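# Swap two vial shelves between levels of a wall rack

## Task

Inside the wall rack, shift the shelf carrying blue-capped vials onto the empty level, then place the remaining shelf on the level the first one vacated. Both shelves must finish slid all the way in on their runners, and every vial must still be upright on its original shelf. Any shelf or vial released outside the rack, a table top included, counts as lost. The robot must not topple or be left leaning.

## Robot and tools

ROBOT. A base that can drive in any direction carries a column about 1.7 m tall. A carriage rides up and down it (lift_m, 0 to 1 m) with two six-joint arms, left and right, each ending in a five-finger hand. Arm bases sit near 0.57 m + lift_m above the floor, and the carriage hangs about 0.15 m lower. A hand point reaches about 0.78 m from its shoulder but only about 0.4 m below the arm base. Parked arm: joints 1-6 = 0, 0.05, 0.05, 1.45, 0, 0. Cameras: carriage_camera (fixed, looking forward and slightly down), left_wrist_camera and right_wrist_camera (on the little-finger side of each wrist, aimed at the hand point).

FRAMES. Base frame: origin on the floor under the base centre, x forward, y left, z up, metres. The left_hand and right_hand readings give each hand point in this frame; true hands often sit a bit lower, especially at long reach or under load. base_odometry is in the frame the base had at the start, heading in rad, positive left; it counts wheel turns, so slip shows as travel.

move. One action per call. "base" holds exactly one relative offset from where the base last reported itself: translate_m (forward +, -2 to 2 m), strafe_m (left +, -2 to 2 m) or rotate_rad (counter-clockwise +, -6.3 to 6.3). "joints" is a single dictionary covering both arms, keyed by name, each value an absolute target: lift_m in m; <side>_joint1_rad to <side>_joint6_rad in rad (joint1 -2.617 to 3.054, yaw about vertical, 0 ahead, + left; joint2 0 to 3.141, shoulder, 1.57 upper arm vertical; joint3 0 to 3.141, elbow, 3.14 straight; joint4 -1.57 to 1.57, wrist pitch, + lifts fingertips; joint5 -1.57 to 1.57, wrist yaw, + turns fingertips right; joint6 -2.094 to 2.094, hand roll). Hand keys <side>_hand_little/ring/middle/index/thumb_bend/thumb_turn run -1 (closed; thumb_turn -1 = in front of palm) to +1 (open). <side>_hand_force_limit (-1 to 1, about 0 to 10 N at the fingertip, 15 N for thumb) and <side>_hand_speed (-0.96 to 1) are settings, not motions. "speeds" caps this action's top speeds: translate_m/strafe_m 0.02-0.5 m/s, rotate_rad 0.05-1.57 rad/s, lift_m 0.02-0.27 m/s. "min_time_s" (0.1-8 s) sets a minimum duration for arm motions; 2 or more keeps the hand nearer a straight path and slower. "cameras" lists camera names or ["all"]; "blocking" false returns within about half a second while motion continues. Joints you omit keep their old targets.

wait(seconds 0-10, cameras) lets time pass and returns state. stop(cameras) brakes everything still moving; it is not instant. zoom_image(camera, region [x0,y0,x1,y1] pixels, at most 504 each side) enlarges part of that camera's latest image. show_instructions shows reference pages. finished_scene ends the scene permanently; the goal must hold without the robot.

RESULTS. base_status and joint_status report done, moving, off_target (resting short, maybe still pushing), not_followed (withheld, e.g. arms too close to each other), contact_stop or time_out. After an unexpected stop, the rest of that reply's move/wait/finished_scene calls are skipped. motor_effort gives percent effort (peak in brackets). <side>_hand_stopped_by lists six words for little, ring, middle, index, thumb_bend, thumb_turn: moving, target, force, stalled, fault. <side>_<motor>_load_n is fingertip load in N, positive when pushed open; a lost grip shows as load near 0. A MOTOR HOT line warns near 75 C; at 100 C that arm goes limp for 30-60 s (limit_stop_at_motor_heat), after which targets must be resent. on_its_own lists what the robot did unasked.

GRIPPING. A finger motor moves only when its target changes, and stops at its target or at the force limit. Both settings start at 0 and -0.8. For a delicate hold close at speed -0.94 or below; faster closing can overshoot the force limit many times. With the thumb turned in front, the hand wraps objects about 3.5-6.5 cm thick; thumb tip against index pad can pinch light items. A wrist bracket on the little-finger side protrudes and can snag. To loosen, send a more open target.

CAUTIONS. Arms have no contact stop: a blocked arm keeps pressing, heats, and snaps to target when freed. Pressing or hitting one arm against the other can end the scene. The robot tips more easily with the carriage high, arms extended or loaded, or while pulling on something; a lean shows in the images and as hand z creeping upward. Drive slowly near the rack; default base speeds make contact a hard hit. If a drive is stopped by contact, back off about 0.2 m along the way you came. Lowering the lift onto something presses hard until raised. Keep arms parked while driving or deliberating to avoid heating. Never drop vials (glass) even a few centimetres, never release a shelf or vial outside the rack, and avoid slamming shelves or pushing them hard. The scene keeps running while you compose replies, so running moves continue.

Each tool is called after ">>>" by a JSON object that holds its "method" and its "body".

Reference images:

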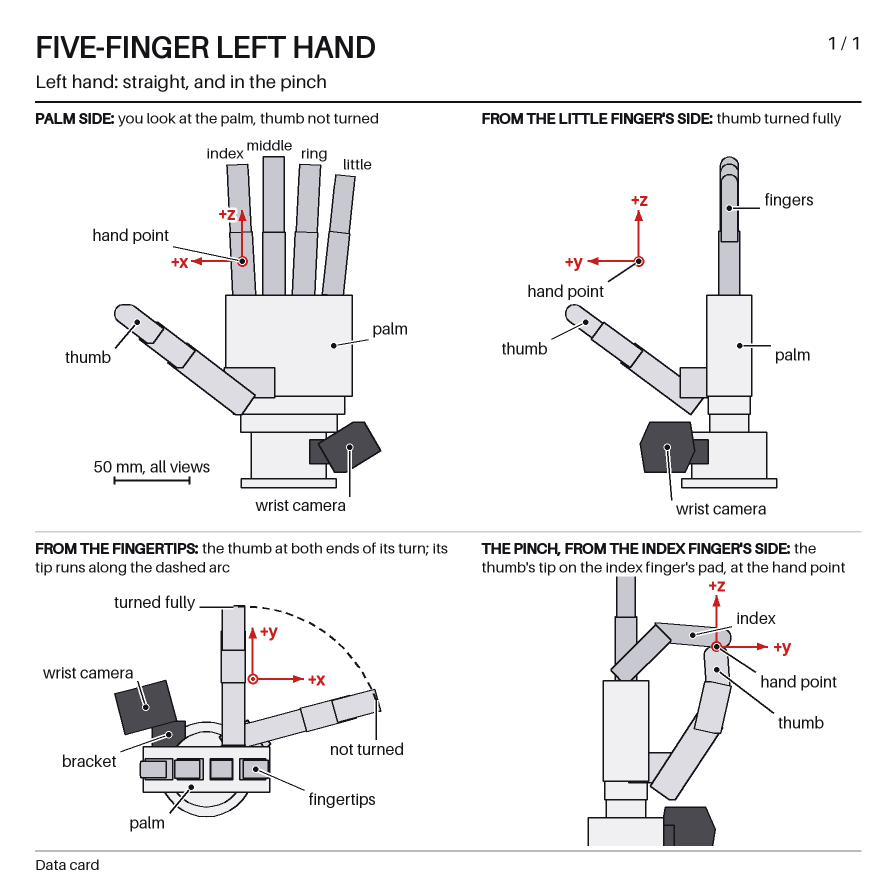

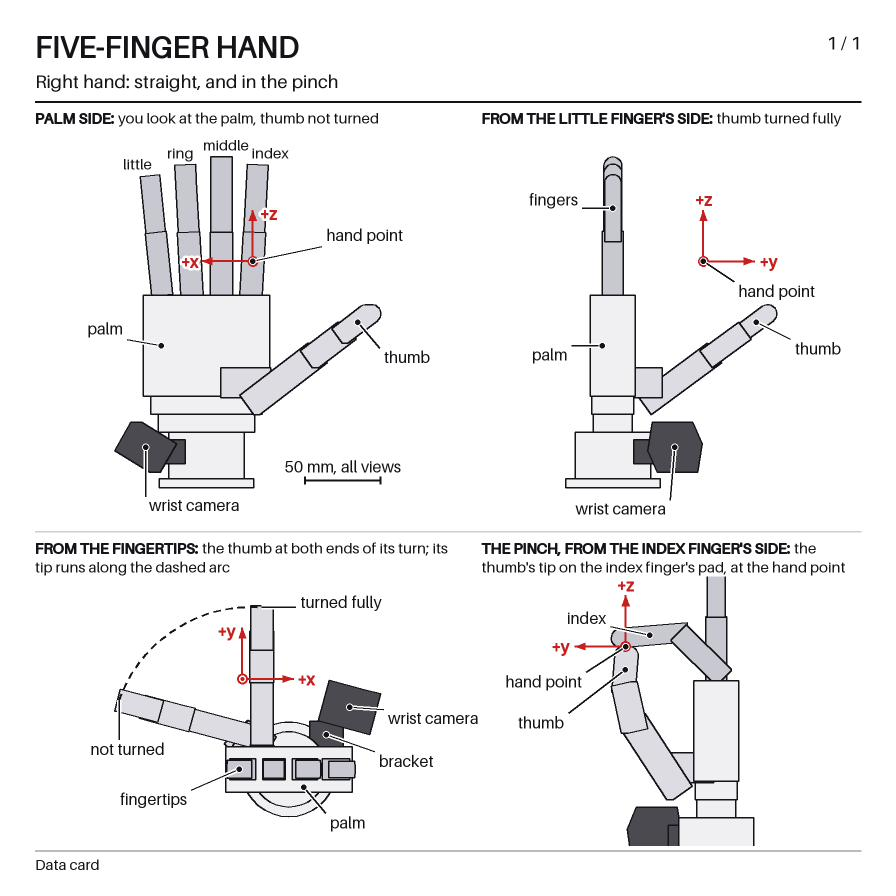

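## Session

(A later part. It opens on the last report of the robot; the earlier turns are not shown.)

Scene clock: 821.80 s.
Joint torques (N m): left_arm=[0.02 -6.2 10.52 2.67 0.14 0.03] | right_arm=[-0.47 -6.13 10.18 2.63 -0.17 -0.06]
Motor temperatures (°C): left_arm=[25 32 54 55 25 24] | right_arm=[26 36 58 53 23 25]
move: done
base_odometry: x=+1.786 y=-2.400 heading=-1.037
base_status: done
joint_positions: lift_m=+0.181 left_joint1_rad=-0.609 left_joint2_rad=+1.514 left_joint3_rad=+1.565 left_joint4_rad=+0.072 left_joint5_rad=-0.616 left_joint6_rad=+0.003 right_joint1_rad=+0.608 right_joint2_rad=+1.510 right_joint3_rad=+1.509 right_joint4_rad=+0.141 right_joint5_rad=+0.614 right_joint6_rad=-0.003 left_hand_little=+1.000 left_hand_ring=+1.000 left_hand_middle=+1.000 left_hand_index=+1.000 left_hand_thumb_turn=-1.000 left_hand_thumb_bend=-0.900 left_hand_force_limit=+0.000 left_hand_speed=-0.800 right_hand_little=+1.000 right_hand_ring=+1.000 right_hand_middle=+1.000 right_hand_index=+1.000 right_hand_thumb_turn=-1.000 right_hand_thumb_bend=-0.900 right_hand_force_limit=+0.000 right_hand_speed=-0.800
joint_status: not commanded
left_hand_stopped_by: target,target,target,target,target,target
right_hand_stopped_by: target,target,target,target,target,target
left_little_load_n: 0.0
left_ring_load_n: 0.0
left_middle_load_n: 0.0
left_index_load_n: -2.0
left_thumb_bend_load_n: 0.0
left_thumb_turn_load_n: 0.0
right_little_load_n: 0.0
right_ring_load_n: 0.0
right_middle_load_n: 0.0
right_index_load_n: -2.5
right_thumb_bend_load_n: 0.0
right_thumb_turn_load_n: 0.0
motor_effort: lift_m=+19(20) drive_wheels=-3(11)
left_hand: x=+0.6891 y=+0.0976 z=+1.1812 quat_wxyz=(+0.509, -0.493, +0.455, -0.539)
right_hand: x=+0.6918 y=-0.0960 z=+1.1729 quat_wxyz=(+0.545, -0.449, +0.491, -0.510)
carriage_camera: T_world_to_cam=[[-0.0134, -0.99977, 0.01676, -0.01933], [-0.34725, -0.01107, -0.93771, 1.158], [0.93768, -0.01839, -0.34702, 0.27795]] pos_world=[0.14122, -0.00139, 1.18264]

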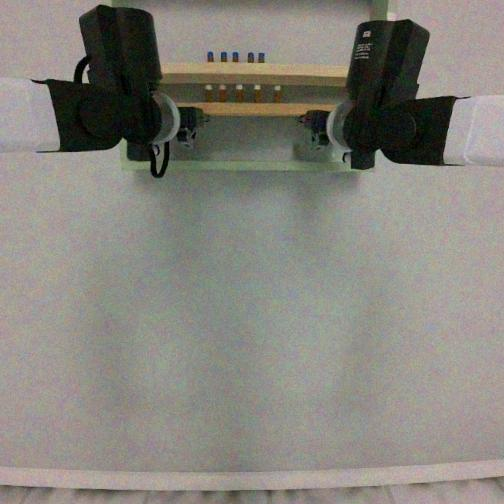

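>>> {"method": "move", "body": {"joints": {"lift_m":0.174}, "speeds": {"lift_m":0.02}, "cameras": ["carriage_camera"]}}

>>> {"method": "zoom_image", "body": {"camera": "carriage_camera", "region": [140, 0, 360, 190]}}

>>> {"method": "move", "body": {"joints": {"lift_m":0.167}, "speeds": {"lift_m":0.02}, "cameras": ["carriage_camera"]}}

>>> {"method": "zoom_image", "body": {"camera": "carriage_camera", "region": [140, 0, 360, 190]}}

Scene clock: 827.37 s.
Joint torques (N m): left_arm=[-0.1 -6.04 10.54 2.68 0.12 0.04] | right_arm=[-0.54 -6.12 10.17 2.67 -0.13 -0.06]
Motor temperatures (°C): left_arm=[25 32 55 56 25 24] | right_arm=[26 36 59 53 23 25]
move: done
base_odometry: x=+1.786 y=-2.400 heading=-1.037
base_status: not commanded
joint_positions: lift_m=+0.174 left_joint1_rad=-0.609 left_joint2_rad=+1.514 left_joint3_rad=+1.565 left_joint4_rad=+0.072 left_joint5_rad=-0.616 left_joint6_rad=+0.003 right_joint1_rad=+0.608 right_joint2_rad=+1.510 right_joint3_rad=+1.509 right_joint4_rad=+0.139 right_joint5_rad=+0.614 right_joint6_rad=-0.003 left_hand_little=+1.000 left_hand_ring=+1.000 left_hand_middle=+1.000 left_hand_index=+1.000 left_hand_thumb_turn=-1.000 left_hand_thumb_bend=-0.900 left_hand_force_limit=+0.000 left_hand_speed=-0.800 right_hand_little=+1.000 right_hand_ring=+1.000 right_hand_middle=+1.000 right_hand_index=+1.000 right_hand_thumb_turn=-1.000 right_hand_thumb_bend=-0.900 right_hand_force_limit=+0.000 right_hand_speed=-0.800
joint_status: all done
left_hand_stopped_by: target,target,target,target,target,target
right_hand_stopped_by: target,target,target,target,target,target
left_little_load_n: 0.0
left_ring_load_n: 0.0
left_middle_load_n: 0.0
left_index_load_n: -1.0
left_thumb_bend_load_n: 0.0
left_thumb_turn_load_n: 0.0
right_little_load_n: 0.0
right_ring_load_n: 0.0
right_middle_load_n: 0.0
right_index_load_n: -2.5
right_thumb_bend_load_n: 0.0
right_thumb_turn_load_n: 0.0
motor_effort: lift_m=+19(20) drive_wheels=-3(3)
left_hand: x=+0.6891 y=+0.0976 z=+1.1740 quat_wxyz=(+0.509, -0.493, +0.455, -0.539)
right_hand: x=+0.6917 y=-0.0960 z=+1.1652 quat_wxyz=(+0.545, -0.450, +0.491, -0.510)
carriage_camera: T_world_to_cam=[[-0.0134, -0.99977, 0.01676, -0.01921], [-0.34725, -0.01107, -0.93771, 1.15143], [0.93768, -0.01839, -0.34702, 0.27553]] pos_world=[0.14122, -0.00139, 1.17564]

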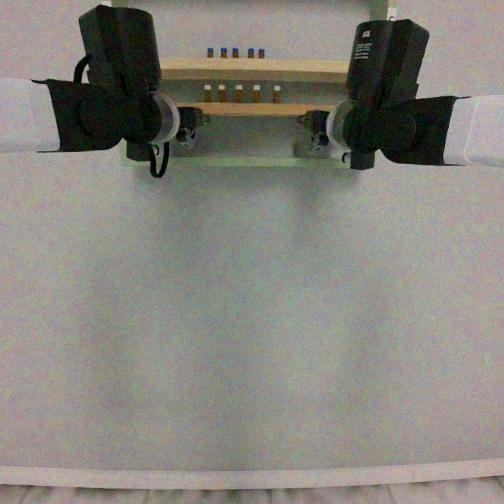

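Scaled by 2.291 from the camera's image (finer frame: 720x720).

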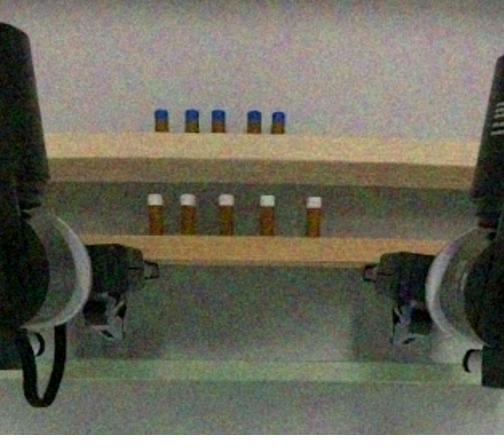

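Scene clock: 828.00 s.
Joint torques (N m): left_arm=[-0.17 -6.01 10.52 2.55 0.14 0.02] | right_arm=[-0.44 -6.11 10.11 2.57 -0.15 -0.06]
Motor temperatures (°C): left_arm=[25 32 55 55 25 24] | right_arm=[26 36 59 53 23 25]
move: done
base_odometry: x=+1.786 y=-2.400 heading=-1.037
base_status: not commanded
joint_positions: lift_m=+0.167 left_joint1_rad=-0.609 left_joint2_rad=+1.514 left_joint3_rad=+1.565 left_joint4_rad=+0.081 left_joint5_rad=-0.616 left_joint6_rad=+0.003 right_joint1_rad=+0.608 right_joint2_rad=+1.510 right_joint3_rad=+1.509 right_joint4_rad=+0.146 right_joint5_rad=+0.614 right_joint6_rad=-0.003 left_hand_little=+1.000 left_hand_ring=+1.000 left_hand_middle=+1.000 left_hand_index=+1.000 left_hand_thumb_turn=-1.000 left_hand_thumb_bend=-0.900 left_hand_force_limit=+0.000 left_hand_speed=-0.800 right_hand_little=+1.000 right_hand_ring=+1.000 right_hand_middle=+1.000 right_hand_index=+1.000 right_hand_thumb_turn=-1.000 right_hand_thumb_bend=-0.900 right_hand_force_limit=+0.000 right_hand_speed=-0.800
joint_status: all done
left_hand_stopped_by: target,target,target,target,target,target
right_hand_stopped_by: target,target,target,target,target,target
left_little_load_n: 0.0
left_ring_load_n: 0.0
left_middle_load_n: 0.0
left_index_load_n: -1.5
left_thumb_bend_load_n: 0.0
left_thumb_turn_load_n: 0.0
right_little_load_n: 0.0
right_ring_load_n: 0.0
right_middle_load_n: 0.0
right_index_load_n: -2.5
right_thumb_bend_load_n: 0.5
right_thumb_turn_load_n: 0.0
motor_effort: lift_m=+19(20) drive_wheels=-3(3)
left_hand: x=+0.6893 y=+0.0975 z=+1.1695 quat_wxyz=(+0.510, -0.492, +0.452, -0.542)
right_hand: x=+0.6919 y=-0.0959 z=+1.1604 quat_wxyz=(+0.547, -0.447, +0.491, -0.510)
carriage_camera: T_world_to_cam=[[-0.0134, -0.99977, 0.01676, -0.01909], [-0.34725, -0.01107, -0.93771, 1.14496], [0.93768, -0.01839, -0.34702, 0.27313]] pos_world=[0.14122, -0.00139, 1.16874]

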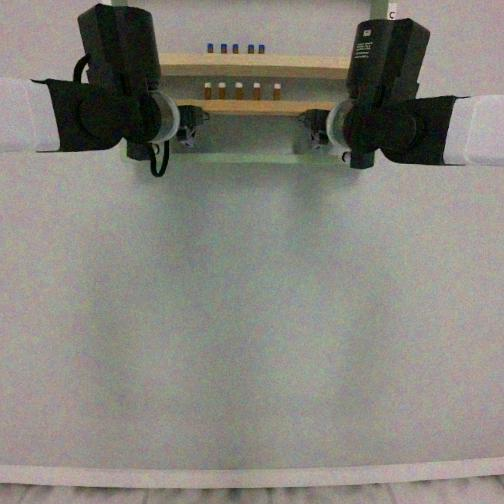

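Scaled by 2.291 from the camera's image (finer frame: 720x720).

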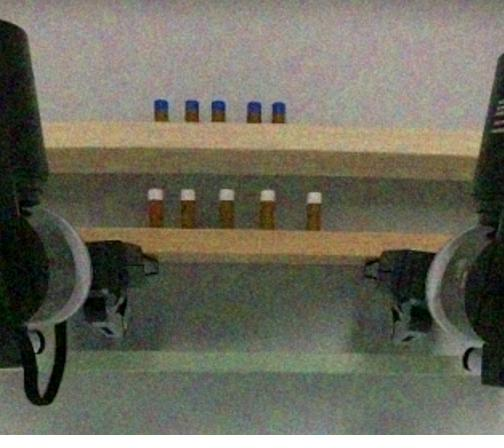

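>>> {"method": "move", "body": {"joints": {"lift_m":0.161}, "speeds": {"lift_m":0.02}, "cameras": ["carriage_camera"]}}

>>> {"method": "zoom_image", "body": {"camera": "carriage_camera", "region": [140, 0, 360, 190]}}

>>> {"method": "move", "body": {"joints": {"lift_m":0.155}, "speeds": {"lift_m":0.02}, "cameras": ["carriage_camera"]}}

>>> {"method": "zoom_image", "body": {"camera": "carriage_camera", "region": [140, 0, 360, 190]}}

Scene clock: 833.23 s.
Joint torques (N m): left_arm=[-0.06 -5.97 10.24 2.46 0.15 0.01] | right_arm=[-0.46 -6.05 10.04 2.42 -0.16 -0.06]
Motor temperatures (°C): left_arm=[25 32 55 55 25 24] | right_arm=[26 36 59 54 23 25]
move: done
base_odometry: x=+1.786 y=-2.400 heading=-1.037
base_status: not commanded
joint_positions: lift_m=+0.161 left_joint1_rad=-0.609 left_joint2_rad=+1.514 left_joint3_rad=+1.568 left_joint4_rad=+0.091 left_joint5_rad=-0.616 left_joint6_rad=+0.003 right_joint1_rad=+0.608 right_joint2_rad=+1.510 right_joint3_rad=+1.511 right_joint4_rad=+0.158 right_joint5_rad=+0.614 right_joint6_rad=-0.003 left_hand_little=+1.000 left_hand_ring=+1.000 left_hand_middle=+1.000 left_hand_index=+1.000 left_hand_thumb_turn=-1.000 left_hand_thumb_bend=-0.900 left_hand_force_limit=+0.000 left_hand_speed=-0.800 right_hand_little=+1.000 right_hand_ring=+1.000 right_hand_middle=+1.000 right_hand_index=+1.000 right_hand_thumb_turn=-1.000 right_hand_thumb_bend=-0.900 right_hand_force_limit=+0.000 right_hand_speed=-0.800
joint_status: all done
left_hand_stopped_by: target,target,target,target,target,target
right_hand_stopped_by: target,target,target,target,target,target
left_little_load_n: 0.0
left_ring_load_n: 0.0
left_middle_load_n: 0.0
left_index_load_n: -1.5
left_thumb_bend_load_n: 0.0
left_thumb_turn_load_n: 0.0
right_little_load_n: 0.0
right_ring_load_n: 0.0
right_middle_load_n: 0.0
right_index_load_n: -1.5
right_thumb_bend_load_n: 0.0
right_thumb_turn_load_n: 0.0
motor_effort: lift_m=+19(20) drive_wheels=-2(3)
left_hand: x=+0.6894 y=+0.0974 z=+1.1675 quat_wxyz=(+0.510, -0.491, +0.447, -0.546)
right_hand: x=+0.6920 y=-0.0958 z=+1.1580 quat_wxyz=(+0.551, -0.443, +0.490, -0.510)
carriage_camera: T_world_to_cam=[[-0.0134, -0.99977, 0.01676, -0.01899], [-0.34725, -0.01107, -0.93771, 1.13934], [0.93768, -0.01839, -0.34702, 0.27105]] pos_world=[0.14122, -0.00139, 1.16274]

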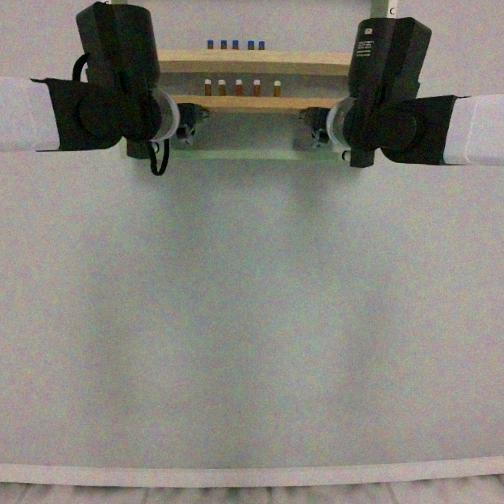

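Scaled by 2.291 from the camera's image (finer frame: 720x720).

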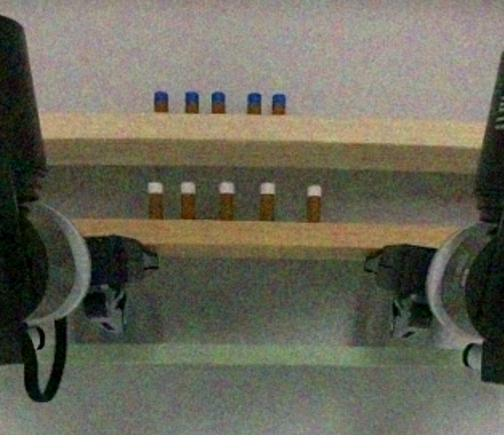

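Scene clock: 833.80 s.
Joint torques (N m): left_arm=[-0.09 -6.02 9.89 2.36 0.16 0.03] | right_arm=[-0.44 -6.02 9.65 2.3 -0.17 -0.06]
Motor temperatures (°C): left_arm=[25 32 55 54 25 24] | right_arm=[26 36 59 54 23 25]
move: done
base_odometry: x=+1.786 y=-2.400 heading=-1.037
base_status: not commanded
joint_positions: lift_m=+0.155 left_joint1_rad=-0.609 left_joint2_rad=+1.514 left_joint3_rad=+1.571 left_joint4_rad=+0.103 left_joint5_rad=-0.616 left_joint6_rad=+0.003 right_joint1_rad=+0.608 right_joint2_rad=+1.510 right_joint3_rad=+1.515 right_joint4_rad=+0.167 right_joint5_rad=+0.614 right_joint6_rad=-0.003 left_hand_little=+1.000 left_hand_ring=+1.000 left_hand_middle=+1.000 left_hand_index=+1.000 left_hand_thumb_turn=-1.000 left_hand_thumb_bend=-0.900 left_hand_force_limit=+0.000 left_hand_speed=-0.800 right_hand_little=+1.000 right_hand_ring=+1.000 right_hand_middle=+1.000 right_hand_index=+1.000 right_hand_thumb_turn=-1.000 right_hand_thumb_bend=-0.900 right_hand_force_limit=+0.000 right_hand_speed=-0.800
joint_status: all done
left_hand_stopped_by: target,target,target,target,target,target
right_hand_stopped_by: target,target,target,target,target,target
left_little_load_n: 0.0
left_ring_load_n: 0.0
left_middle_load_n: 0.0
left_index_load_n: -1.0
left_thumb_bend_load_n: 0.0
left_thumb_turn_load_n: 0.0
right_little_load_n: 0.0
right_ring_load_n: 0.0
right_middle_load_n: 0.0
right_index_load_n: -1.0
right_thumb_bend_load_n: 0.0
right_thumb_turn_load_n: 0.0
motor_effort: lift_m=+18(19) drive_wheels=-2(3)
left_hand: x=+0.6895 y=+0.0974 z=+1.1663 quat_wxyz=(+0.511, -0.490, +0.442, -0.552)
right_hand: x=+0.6920 y=-0.0958 z=+1.1567 quat_wxyz=(+0.556, -0.437, +0.488, -0.511)
carriage_camera: T_world_to_cam=[[-0.0134, -0.99977, 0.01676, -0.01889], [-0.34725, -0.01107, -0.93771, 1.13371], [0.93768, -0.01839, -0.34702, 0.26897]] pos_world=[0.14122, -0.00139, 1.15674]

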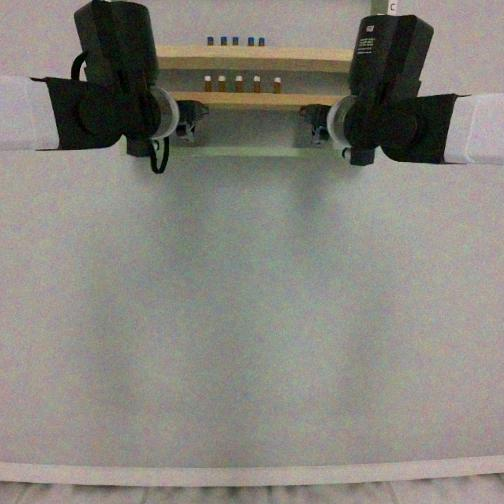

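Scaled by 2.291 from the camera's image (finer frame: 720x720).

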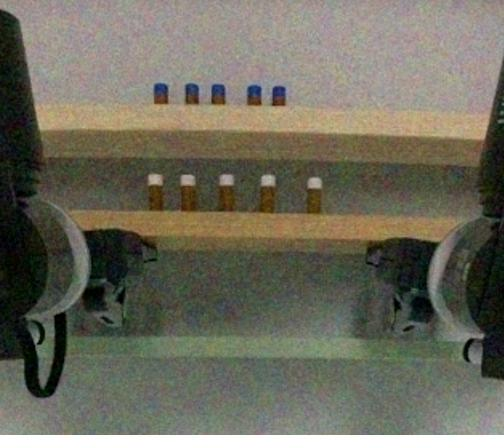

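>>> {"method": "move", "body": {"joints": {"lift_m":0.148}, "speeds": {"lift_m":0.02}, "cameras": ["carriage_camera"]}}

>>> {"method": "zoom_image", "body": {"camera": "carriage_camera", "region": [140, 0, 360, 190]}}

>>> {"method": "move", "body": {"joints": {"lift_m":0.141}, "speeds": {"lift_m":0.02}, "cameras": ["all"]}}

>>> {"method": "zoom_image", "body": {"camera": "carriage_camera", "region": [140, 0, 360, 190]}}

Scene clock: 842.27 s.
Joint torques (N m): left_arm=[-0.03 -6.05 9.48 2.17 0.17 0.03] | right_arm=[-0.44 -6.06 9.31 2.12 -0.17 -0.06]
Motor temperatures (°C): left_arm=[25 32 55 53 25 24] | right_arm=[26 36 60 54 23 25]
move: done
base_odometry: x=+1.786 y=-2.400 heading=-1.037
base_status: not commanded
joint_positions: lift_m=+0.148 left_joint1_rad=-0.609 left_joint2_rad=+1.514 left_joint3_rad=+1.575 left_joint4_rad=+0.117 left_joint5_rad=-0.616 left_joint6_rad=+0.003 right_joint1_rad=+0.608 right_joint2_rad=+1.510 right_joint3_rad=+1.519 right_joint4_rad=+0.181 right_joint5_rad=+0.614 right_joint6_rad=-0.003 left_hand_little=+1.000 left_hand_ring=+1.000 left_hand_middle=+1.000 left_hand_index=+1.000 left_hand_thumb_turn=-1.000 left_hand_thumb_bend=-0.900 left_hand_force_limit=+0.000 left_hand_speed=-0.800 right_hand_little=+1.000 right_hand_ring=+1.000 right_hand_middle=+1.000 right_hand_index=+1.000 right_hand_thumb_turn=-1.000 right_hand_thumb_bend=-0.900 right_hand_force_limit=+0.000 right_hand_speed=-0.800
joint_status: all done
left_hand_stopped_by: target,target,target,target,target,target
right_hand_stopped_by: target,target,target,target,target,target
left_little_load_n: 0.0
left_ring_load_n: 0.0
left_middle_load_n: 0.0
left_index_load_n: -0.5
left_thumb_bend_load_n: 0.0
left_thumb_turn_load_n: 0.0
right_little_load_n: 0.0
right_ring_load_n: 0.0
right_middle_load_n: -0.5
right_index_load_n: -0.5
right_thumb_bend_load_n: 0.0
right_thumb_turn_load_n: 0.0
motor_effort: lift_m=+19(21) drive_wheels=-3(3)
left_hand: x=+0.6895 y=+0.0973 z=+1.1648 quat_wxyz=(+0.511, -0.488, +0.435, -0.557)
right_hand: x=+0.6920 y=-0.0958 z=+1.1553 quat_wxyz=(+0.562, -0.431, +0.487, -0.512)
carriage_camera: T_world_to_cam=[[-0.0134, -0.99977, 0.01676, -0.01877], [-0.34725, -0.01107, -0.93771, 1.12715], [0.93768, -0.01839, -0.34702, 0.26654]] pos_world=[0.14122, -0.00139, 1.14974]

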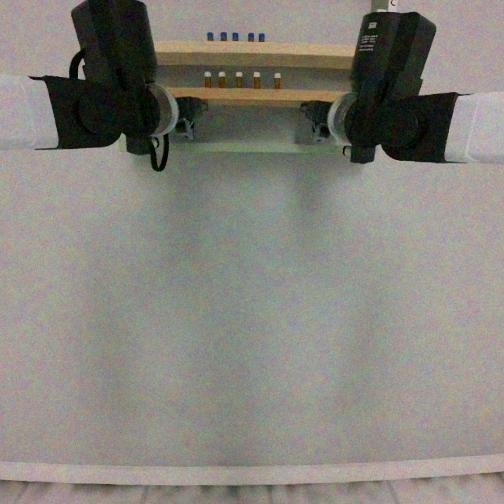

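Scaled by 2.291 from the camera's image (finer frame: 720x720).

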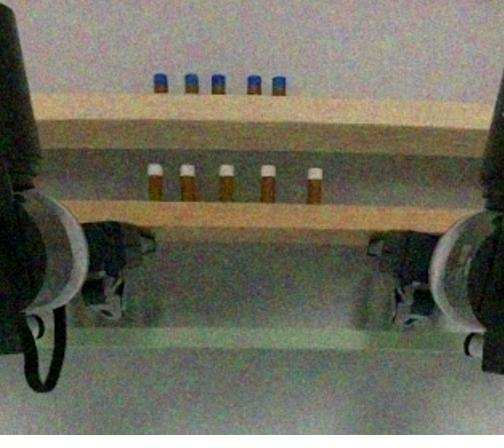

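Scene clock: 842.90 s.
Joint torques (N m): left_arm=[-0.02 -6 9.48 2.12 0.16 0.03] | right_arm=[-0.47 -6.04 9.09 2.03 -0.18 -0.06]
Motor temperatures (°C): left_arm=[25 32 55 53 25 24] | right_arm=[26 36 60 54 23 25]
move: done
base_odometry: x=+1.786 y=-2.400 heading=-1.037
base_status: not commanded
joint_positions: lift_m=+0.141 left_joint1_rad=-0.609 left_joint2_rad=+1.514 left_joint3_rad=+1.577 left_joint4_rad=+0.124 left_joint5_rad=-0.616 left_joint6_rad=+0.003 right_joint1_rad=+0.608 right_joint2_rad=+1.510 right_joint3_rad=+1.522 right_joint4_rad=+0.188 right_joint5_rad=+0.614 right_joint6_rad=-0.003 left_hand_little=+1.000 left_hand_ring=+1.000 left_hand_middle=+1.000 left_hand_index=+1.000 left_hand_thumb_turn=-1.000 left_hand_thumb_bend=-0.900 left_hand_force_limit=+0.000 left_hand_speed=-0.800 right_hand_little=+1.000 right_hand_ring=+1.000 right_hand_middle=+1.000 right_hand_index=+1.000 right_hand_thumb_turn=-1.000 right_hand_thumb_bend=-0.900 right_hand_force_limit=+0.000 right_hand_speed=-0.800
joint_status: all done
left_hand_stopped_by: target,target,target,target,target,target
right_hand_stopped_by: target,target,target,target,target,target
left_little_load_n: 0.0
left_ring_load_n: -0.5
left_middle_load_n: 0.0
left_index_load_n: 0.0
left_thumb_bend_load_n: 0.0
left_thumb_turn_load_n: 0.0
right_little_load_n: 0.0
right_ring_load_n: -0.5
right_middle_load_n: 0.0
right_index_load_n: 0.0
right_thumb_bend_load_n: 0.5
right_thumb_turn_load_n: 0.0
motor_effort: lift_m=+19(20) drive_wheels=-2(3)
left_hand: x=+0.6895 y=+0.0974 z=+1.1605 quat_wxyz=(+0.512, -0.488, +0.432, -0.560)
right_hand: x=+0.6920 y=-0.0958 z=+1.1513 quat_wxyz=(+0.565, -0.427, +0.486, -0.512)
pictures: carriage_camera, left_wrist_camera, right_wrist_camera
carriage_camera: T_world_to_cam=[[-0.0134, -0.99977, 0.01676, -0.01866], [-0.34725, -0.01107, -0.93771, 1.12058], [0.93768, -0.01839, -0.34702, 0.26411]] pos_world=[0.14122, -0.00139, 1.14274]
left_wrist_camera: T_world_to_cam=[[-0.14538, -0.12074, 0.98198, -1.02732], [-0.43561, -0.88333, -0.1731, 0.59148], [0.88832, -0.45293, 0.07582, -0.54242]] pos_world=[0.59014, 0.15275, 1.15233]
right_wrist_camera: T_world_to_cam=[[0.15568, -0.10505, -0.98221, 1.01628], [-0.49058, 0.85482, -0.16918, 0.61199], [0.85738, 0.50819, 0.08154, -0.52303]] pos_world=[0.59046, -0.15058, 1.14438]

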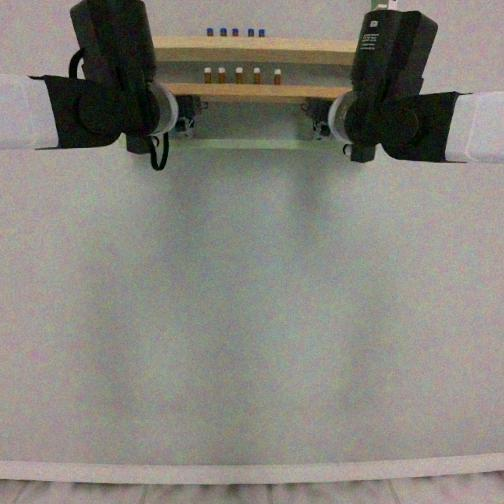

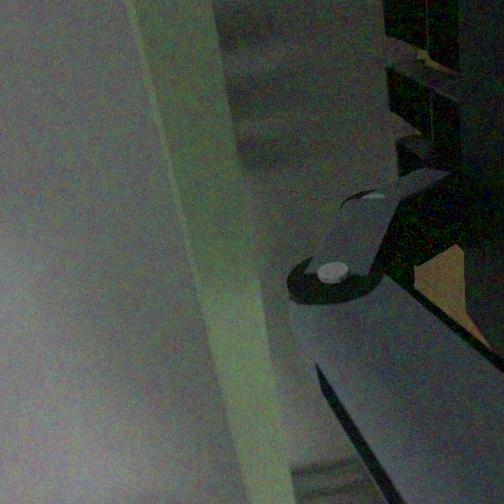

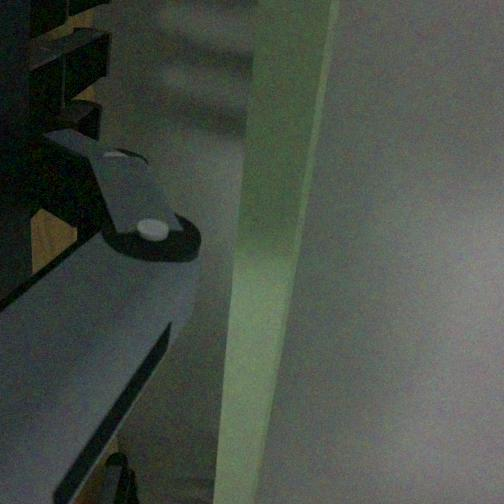

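Scaled by 2.291 from the camera's image (finer frame: 720x720).

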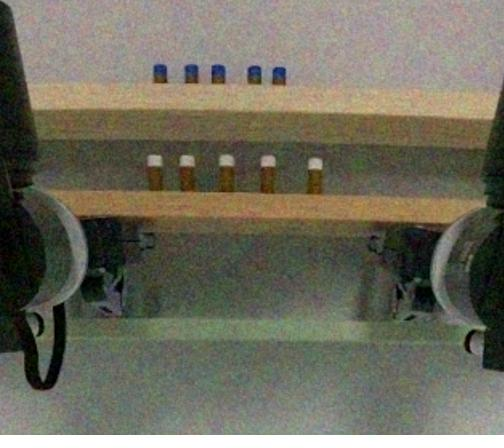

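>>> {"method": "move", "body": {"joints": {"lift_m":0.126}, "speeds": {"lift_m":0.03}, "cameras": ["all"]}}

>>> {"method": "zoom_image", "body": {"camera": "carriage_camera", "region": [140, 0, 360, 190]}}

Scene clock: 848.53 s.
Joint torques (N m): left_arm=[-0.03 -5.89 9.18 2.07 0.17 0] | right_arm=[-0.44 -5.98 8.9 1.98 -0.17 -0.06]
Motor temperatures (°C): left_arm=[25 32 55 52 25 24] | right_arm=[26 36 60 54 23 25]
move: done
base_odometry: x=+1.786 y=-2.400 heading=-1.037
base_status: not commanded
joint_positions: lift_m=+0.126 left_joint1_rad=-0.609 left_joint2_rad=+1.514 left_joint3_rad=+1.579 left_joint4_rad=+0.127 left_joint5_rad=-0.616 left_joint6_rad=+0.003 right_joint1_rad=+0.608 right_joint2_rad=+1.510 right_joint3_rad=+1.524 right_joint4_rad=+0.191 right_joint5_rad=+0.614 right_joint6_rad=-0.003 left_hand_little=+1.000 left_hand_ring=+1.000 left_hand_middle=+1.000 left_hand_index=+1.000 left_hand_thumb_turn=-1.000 left_hand_thumb_bend=-0.900 left_hand_force_limit=+0.000 left_hand_speed=-0.800 right_hand_little=+1.000 right_hand_ring=+1.000 right_hand_middle=+1.000 right_hand_index=+1.000 right_hand_thumb_turn=-1.000 right_hand_thumb_bend=-0.900 right_hand_force_limit=+0.000 right_hand_speed=-0.800
joint_status: all done
left_hand_stopped_by: target,target,target,target,target,target
right_hand_stopped_by: target,target,target,target,target,target
left_little_load_n: 0.0
left_ring_load_n: 0.0
left_middle_load_n: 0.0
left_index_load_n: 0.0
left_thumb_bend_load_n: 0.0
left_thumb_turn_load_n: 0.0
right_little_load_n: 0.5
right_ring_load_n: 0.0
right_middle_load_n: 0.0
right_index_load_n: 0.0
right_thumb_bend_load_n: 0.0
right_thumb_turn_load_n: -0.5
motor_effort: lift_m=+19(20) drive_wheels=-3(3)
left_hand: x=+0.6894 y=+0.0974 z=+1.1473 quat_wxyz=(+0.512, -0.487, +0.430, -0.562)
right_hand: x=+0.6919 y=-0.0959 z=+1.1381 quat_wxyz=(+0.566, -0.425, +0.486, -0.512)
pictures: carriage_camera, left_wrist_camera, right_wrist_camera
carriage_camera: T_world_to_cam=[[-0.0134, -0.99977, 0.01676, -0.01841], [-0.34725, -0.01107, -0.93771, 1.10652], [0.93768, -0.01839, -0.34702, 0.2589]] pos_world=[0.14122, -0.00139, 1.12774]
left_wrist_camera: T_world_to_cam=[[-0.14959, -0.11777, 0.98171, -1.01143], [-0.4348, -0.88389, -0.17229, 0.58786], [0.88801, -0.45262, 0.08102, -0.54712]] pos_world=[0.59015, 0.15285, 1.13854]
right_wrist_camera: T_world_to_cam=[[0.15962, -0.10225, -0.98187, 1.00034], [-0.48991, 0.85529, -0.16871, 0.60882], [0.85703, 0.50796, 0.08643, -0.52711]] pos_world=[0.59035, -0.15069, 1.13047]

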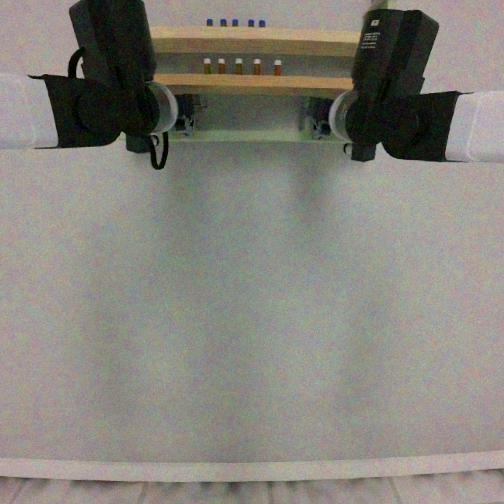

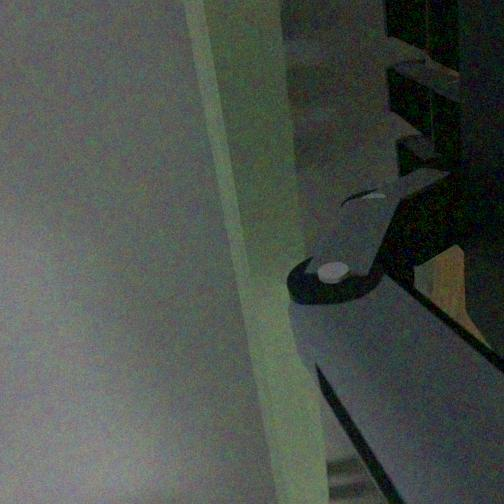

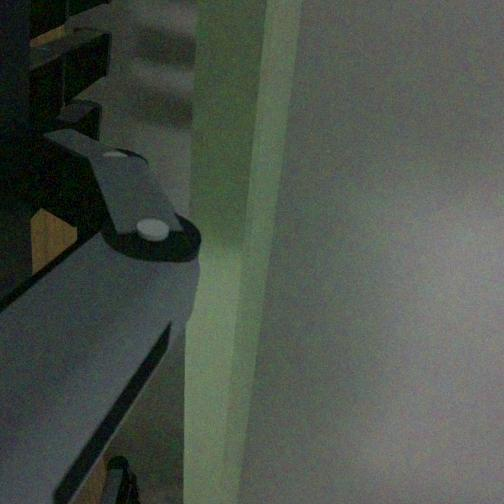

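Scaled by 2.291 from the camera's image (finer frame: 720x720).

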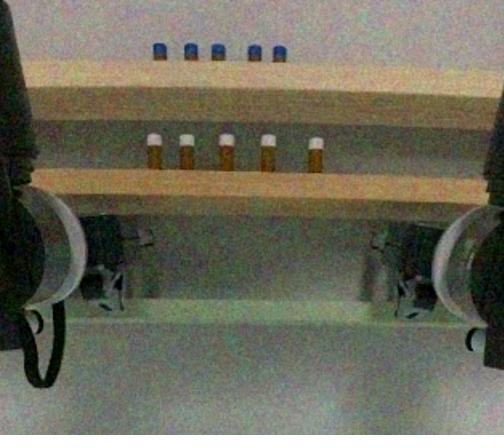

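>>> {"method": "move", "body": {"base": {"translate_m":-0.15}, "speeds": {"translate_m":0.05}, "cameras": ["all"]}}

>>> {"method": "move", "body": {"joints": {"lift_m":0.35}, "base": {"translate_m":-0.05}, "speeds": {"lift_m":0.1,"translate_m":0.1}, "cameras": ["all"]}}

>>> {"method": "zoom_image", "body": {"camera": "carriage_camera", "region": [140, 70, 360, 260]}}

>>> {"method": "zoom_image", "body": {"camera": "right_wrist_camera", "region": [100, 250, 350, 500]}}

Scene clock: 856.80 s.
Joint torques (N m): left_arm=[-0.1 -5.9 9.18 2.05 0.15 0.01] | right_arm=[-0.42 -6 8.99 1.95 -0.15 -0.05]
Motor temperatures (°C): left_arm=[25 32 53 50 25 24] | right_arm=[26 36 59 53 23 25]
move: done
base_odometry: x=+1.709 y=-2.271 heading=-1.037
base_status: done
joint_positions: lift_m=+0.126 left_joint1_rad=-0.609 left_joint2_rad=+1.514 left_joint3_rad=+1.579 left_joint4_rad=+0.130 left_joint5_rad=-0.616 left_joint6_rad=+0.003 right_joint1_rad=+0.608 right_joint2_rad=+1.510 right_joint3_rad=+1.524 right_joint4_rad=+0.193 right_joint5_rad=+0.614 right_joint6_rad=-0.003 left_hand_little=+1.000 left_hand_ring=+1.000 left_hand_middle=+1.000 left_hand_index=+1.000 left_hand_thumb_turn=-1.000 left_hand_thumb_bend=-0.900 left_hand_force_limit=+0.000 left_hand_speed=-0.800 right_hand_little=+1.000 right_hand_ring=+1.000 right_hand_middle=+1.000 right_hand_index=+1.000 right_hand_thumb_turn=-1.000 right_hand_thumb_bend=-0.900 right_hand_force_limit=+0.000 right_hand_speed=-0.800
joint_status: not commanded
left_hand_stopped_by: target,target,target,target,target,target
right_hand_stopped_by: target,target,target,target,target,target
left_little_load_n: 0.0
left_ring_load_n: 0.0
left_middle_load_n: 0.0
left_index_load_n: 0.0
left_thumb_bend_load_n: 0.0
left_thumb_turn_load_n: 0.0
right_little_load_n: 0.0
right_ring_load_n: -0.5
right_middle_load_n: 0.0
right_index_load_n: 0.0
right_thumb_bend_load_n: 0.0
right_thumb_turn_load_n: -0.5
motor_effort: lift_m=+19(19) drive_wheels=-2(12)
left_hand: x=+0.6894 y=+0.0971 z=+1.1480 quat_wxyz=(+0.512, -0.487, +0.429, -0.563)
right_hand: x=+0.6918 y=-0.0957 z=+1.1386 quat_wxyz=(+0.567, -0.425, +0.485, -0.512)
pictures: carriage_camera, left_wrist_camera, right_wrist_camera
carriage_camera: T_world_to_cam=[[-0.0134, -0.99977, 0.01676, -0.01841], [-0.34725, -0.01107, -0.93771, 1.10652], [0.93768, -0.01839, -0.34702, 0.2589]] pos_world=[0.14122, -0.00139, 1.12774]
left_wrist_camera: T_world_to_cam=[[-0.15194, -0.1162, 0.98154, -1.01042], [-0.43515, -0.88378, -0.17198, 0.58757], [0.88745, -0.45324, 0.08372, -0.54989]] pos_world=[0.59016, 0.15264, 1.13885]
right_wrist_camera: T_world_to_cam=[[0.1612, -0.10114, -0.98172, 0.99971], [-0.48993, 0.85531, -0.16857, 0.60856], [0.85673, 0.50815, 0.08833, -0.52917]] pos_world=[0.59035, -0.15049, 1.13077]

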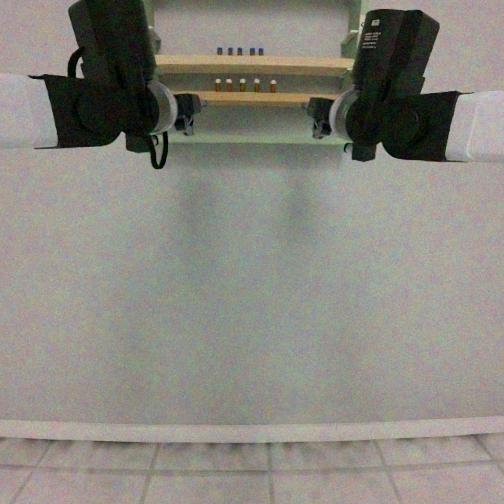

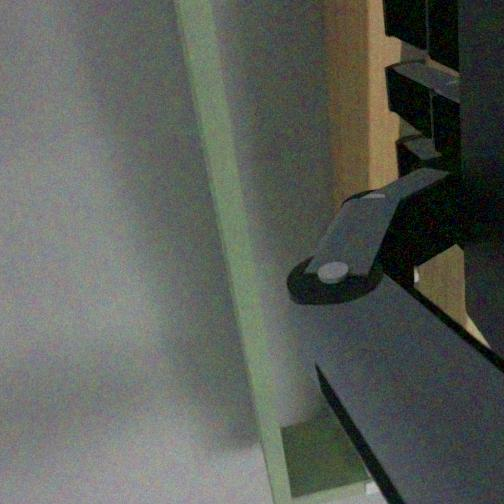

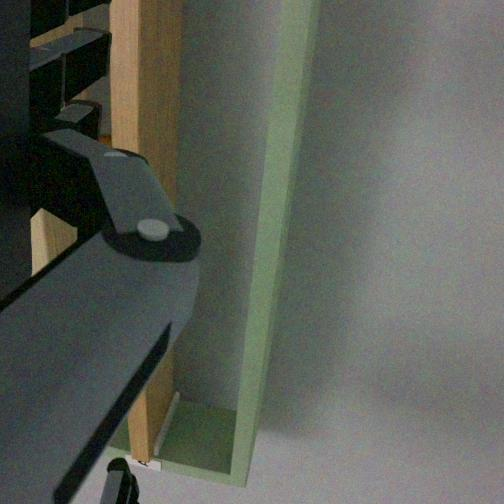

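Scene clock: 859.43 s.
Joint torques (N m): left_arm=[-0.02 -5.87 8.79 2.01 0.13 0.03] | right_arm=[-0.51 -5.97 8.49 1.93 -0.18 -0.06]
Motor temperatures (°C): left_arm=[25 32 53 50 25 24] | right_arm=[26 36 58 53 23 25]
move: done
base_odometry: x=+1.684 y=-2.228 heading=-1.037
base_status: done
joint_positions: lift_m=+0.350 left_joint1_rad=-0.610 left_joint2_rad=+1.514 left_joint3_rad=+1.583 left_joint4_rad=+0.134 left_joint5_rad=-0.616 left_joint6_rad=+0.003 right_joint1_rad=+0.609 right_joint2_rad=+1.510 right_joint3_rad=+1.529 right_joint4_rad=+0.195 right_joint5_rad=+0.614 right_joint6_rad=-0.003 left_hand_little=+1.000 left_hand_ring=+1.000 left_hand_middle=+1.000 left_hand_index=+1.000 left_hand_thumb_turn=-1.000 left_hand_thumb_bend=-0.900 left_hand_force_limit=+0.000 left_hand_speed=-0.800 right_hand_little=+1.000 right_hand_ring=+1.000 right_hand_middle=+1.000 right_hand_index=+1.000 right_hand_thumb_turn=-1.000 right_hand_thumb_bend=-0.900 right_hand_force_limit=+0.000 right_hand_speed=-0.800
joint_status: all done
left_hand_stopped_by: target,target,target,target,target,target
right_hand_stopped_by: target,target,target,target,target,target
left_little_load_n: 0.0
left_ring_load_n: 0.0
left_middle_load_n: 0.0
left_index_load_n: 0.0
left_thumb_bend_load_n: 0.0
left_thumb_turn_load_n: 0.0
right_little_load_n: 0.0
right_ring_load_n: 0.0
right_middle_load_n: 0.5
right_index_load_n: 0.0
right_thumb_bend_load_n: 0.0
right_thumb_turn_load_n: 0.0
motor_effort: lift_m=+22(28) drive_wheels=-1(13)
left_hand: x=+0.6891 y=+0.0971 z=+1.3750 quat_wxyz=(+0.512, -0.486, +0.426, -0.566)
right_hand: x=+0.6914 y=-0.0955 z=+1.3651 quat_wxyz=(+0.570, -0.422, +0.485, -0.512)
pictures: carriage_camera, left_wrist_camera, right_wrist_camera
carriage_camera: T_world_to_cam=[[-0.0134, -0.99977, 0.01676, -0.02215], [-0.34725, -0.01107, -0.93771, 1.31619], [0.93768, -0.01839, -0.34702, 0.3365]] pos_world=[0.14122, -0.00139, 1.35134]
left_wrist_camera: T_world_to_cam=[[-0.15906, -0.11117, 0.98099, -1.22803], [-0.43425, -0.88448, -0.17065, 0.624], [0.88664, -0.45314, 0.09241, -0.5801]] pos_world=[0.58998, 0.15253, 1.36477]
right_wrist_camera: T_world_to_cam=[[0.16679, -0.09719, -0.98119, 1.21801], [-0.48964, 0.85559, -0.16798, 0.64538], [0.85582, 0.50845, 0.09512, -0.55757]] pos_world=[0.59003, -0.1503, 1.35655]

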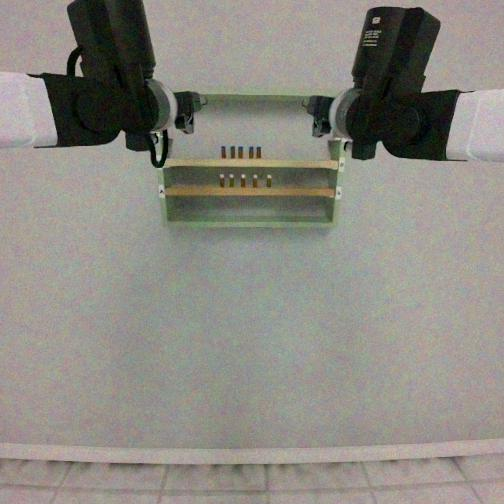

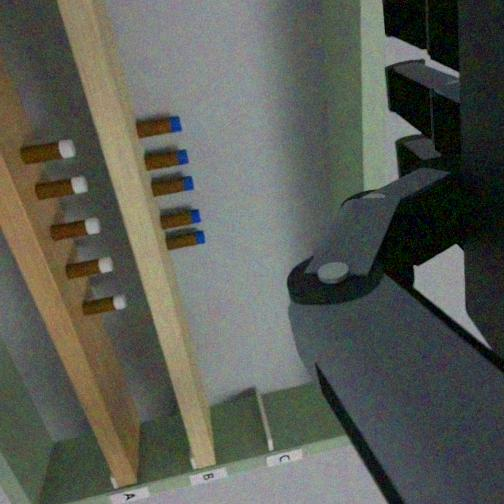

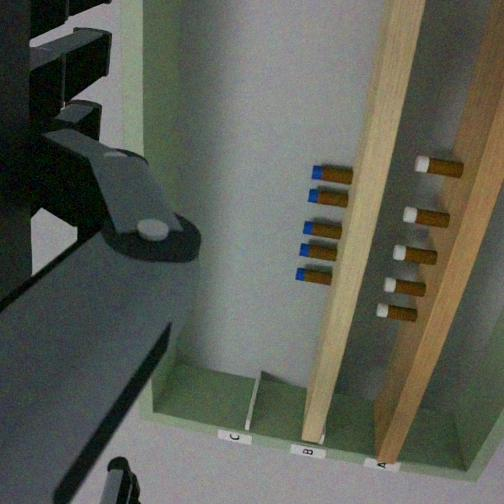

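Scaled by 2.291 from the camera's image (finer frame: 720x720).

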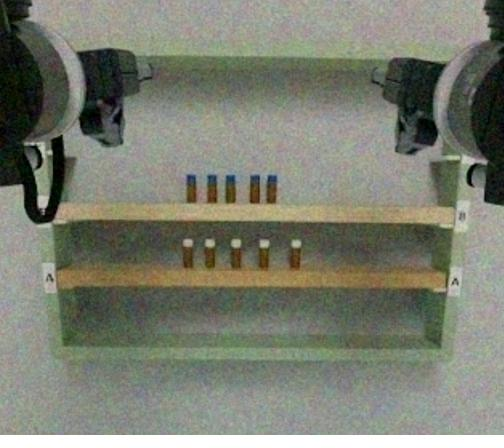

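Scaled by 2.016 from the camera's image (finer frame: 720x720).

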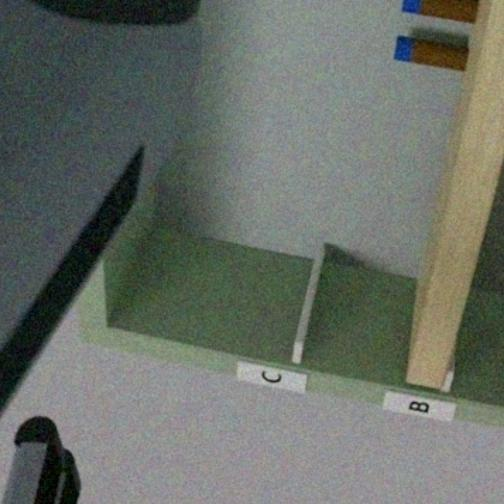

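>>> {"method": "zoom_image", "body": {"camera": "right_wrist_camera", "region": [260, 380, 440, 500]}}

>>> {"method": "zoom_image", "body": {"camera": "left_wrist_camera", "region": [80, 380, 300, 504]}}

Scaled by 2.800 from the camera's image (finer frame: 720x720).

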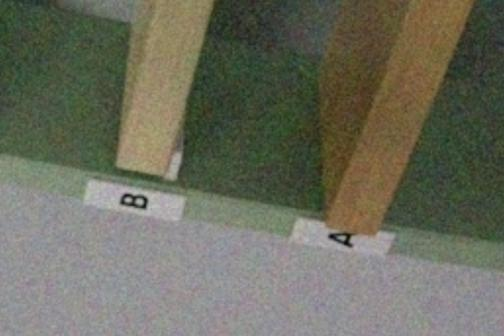

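Scaled by 2.291 from the camera's image (finer frame: 720x720).

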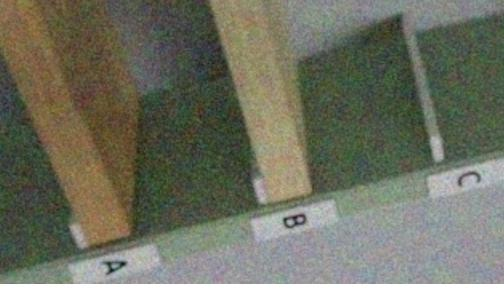

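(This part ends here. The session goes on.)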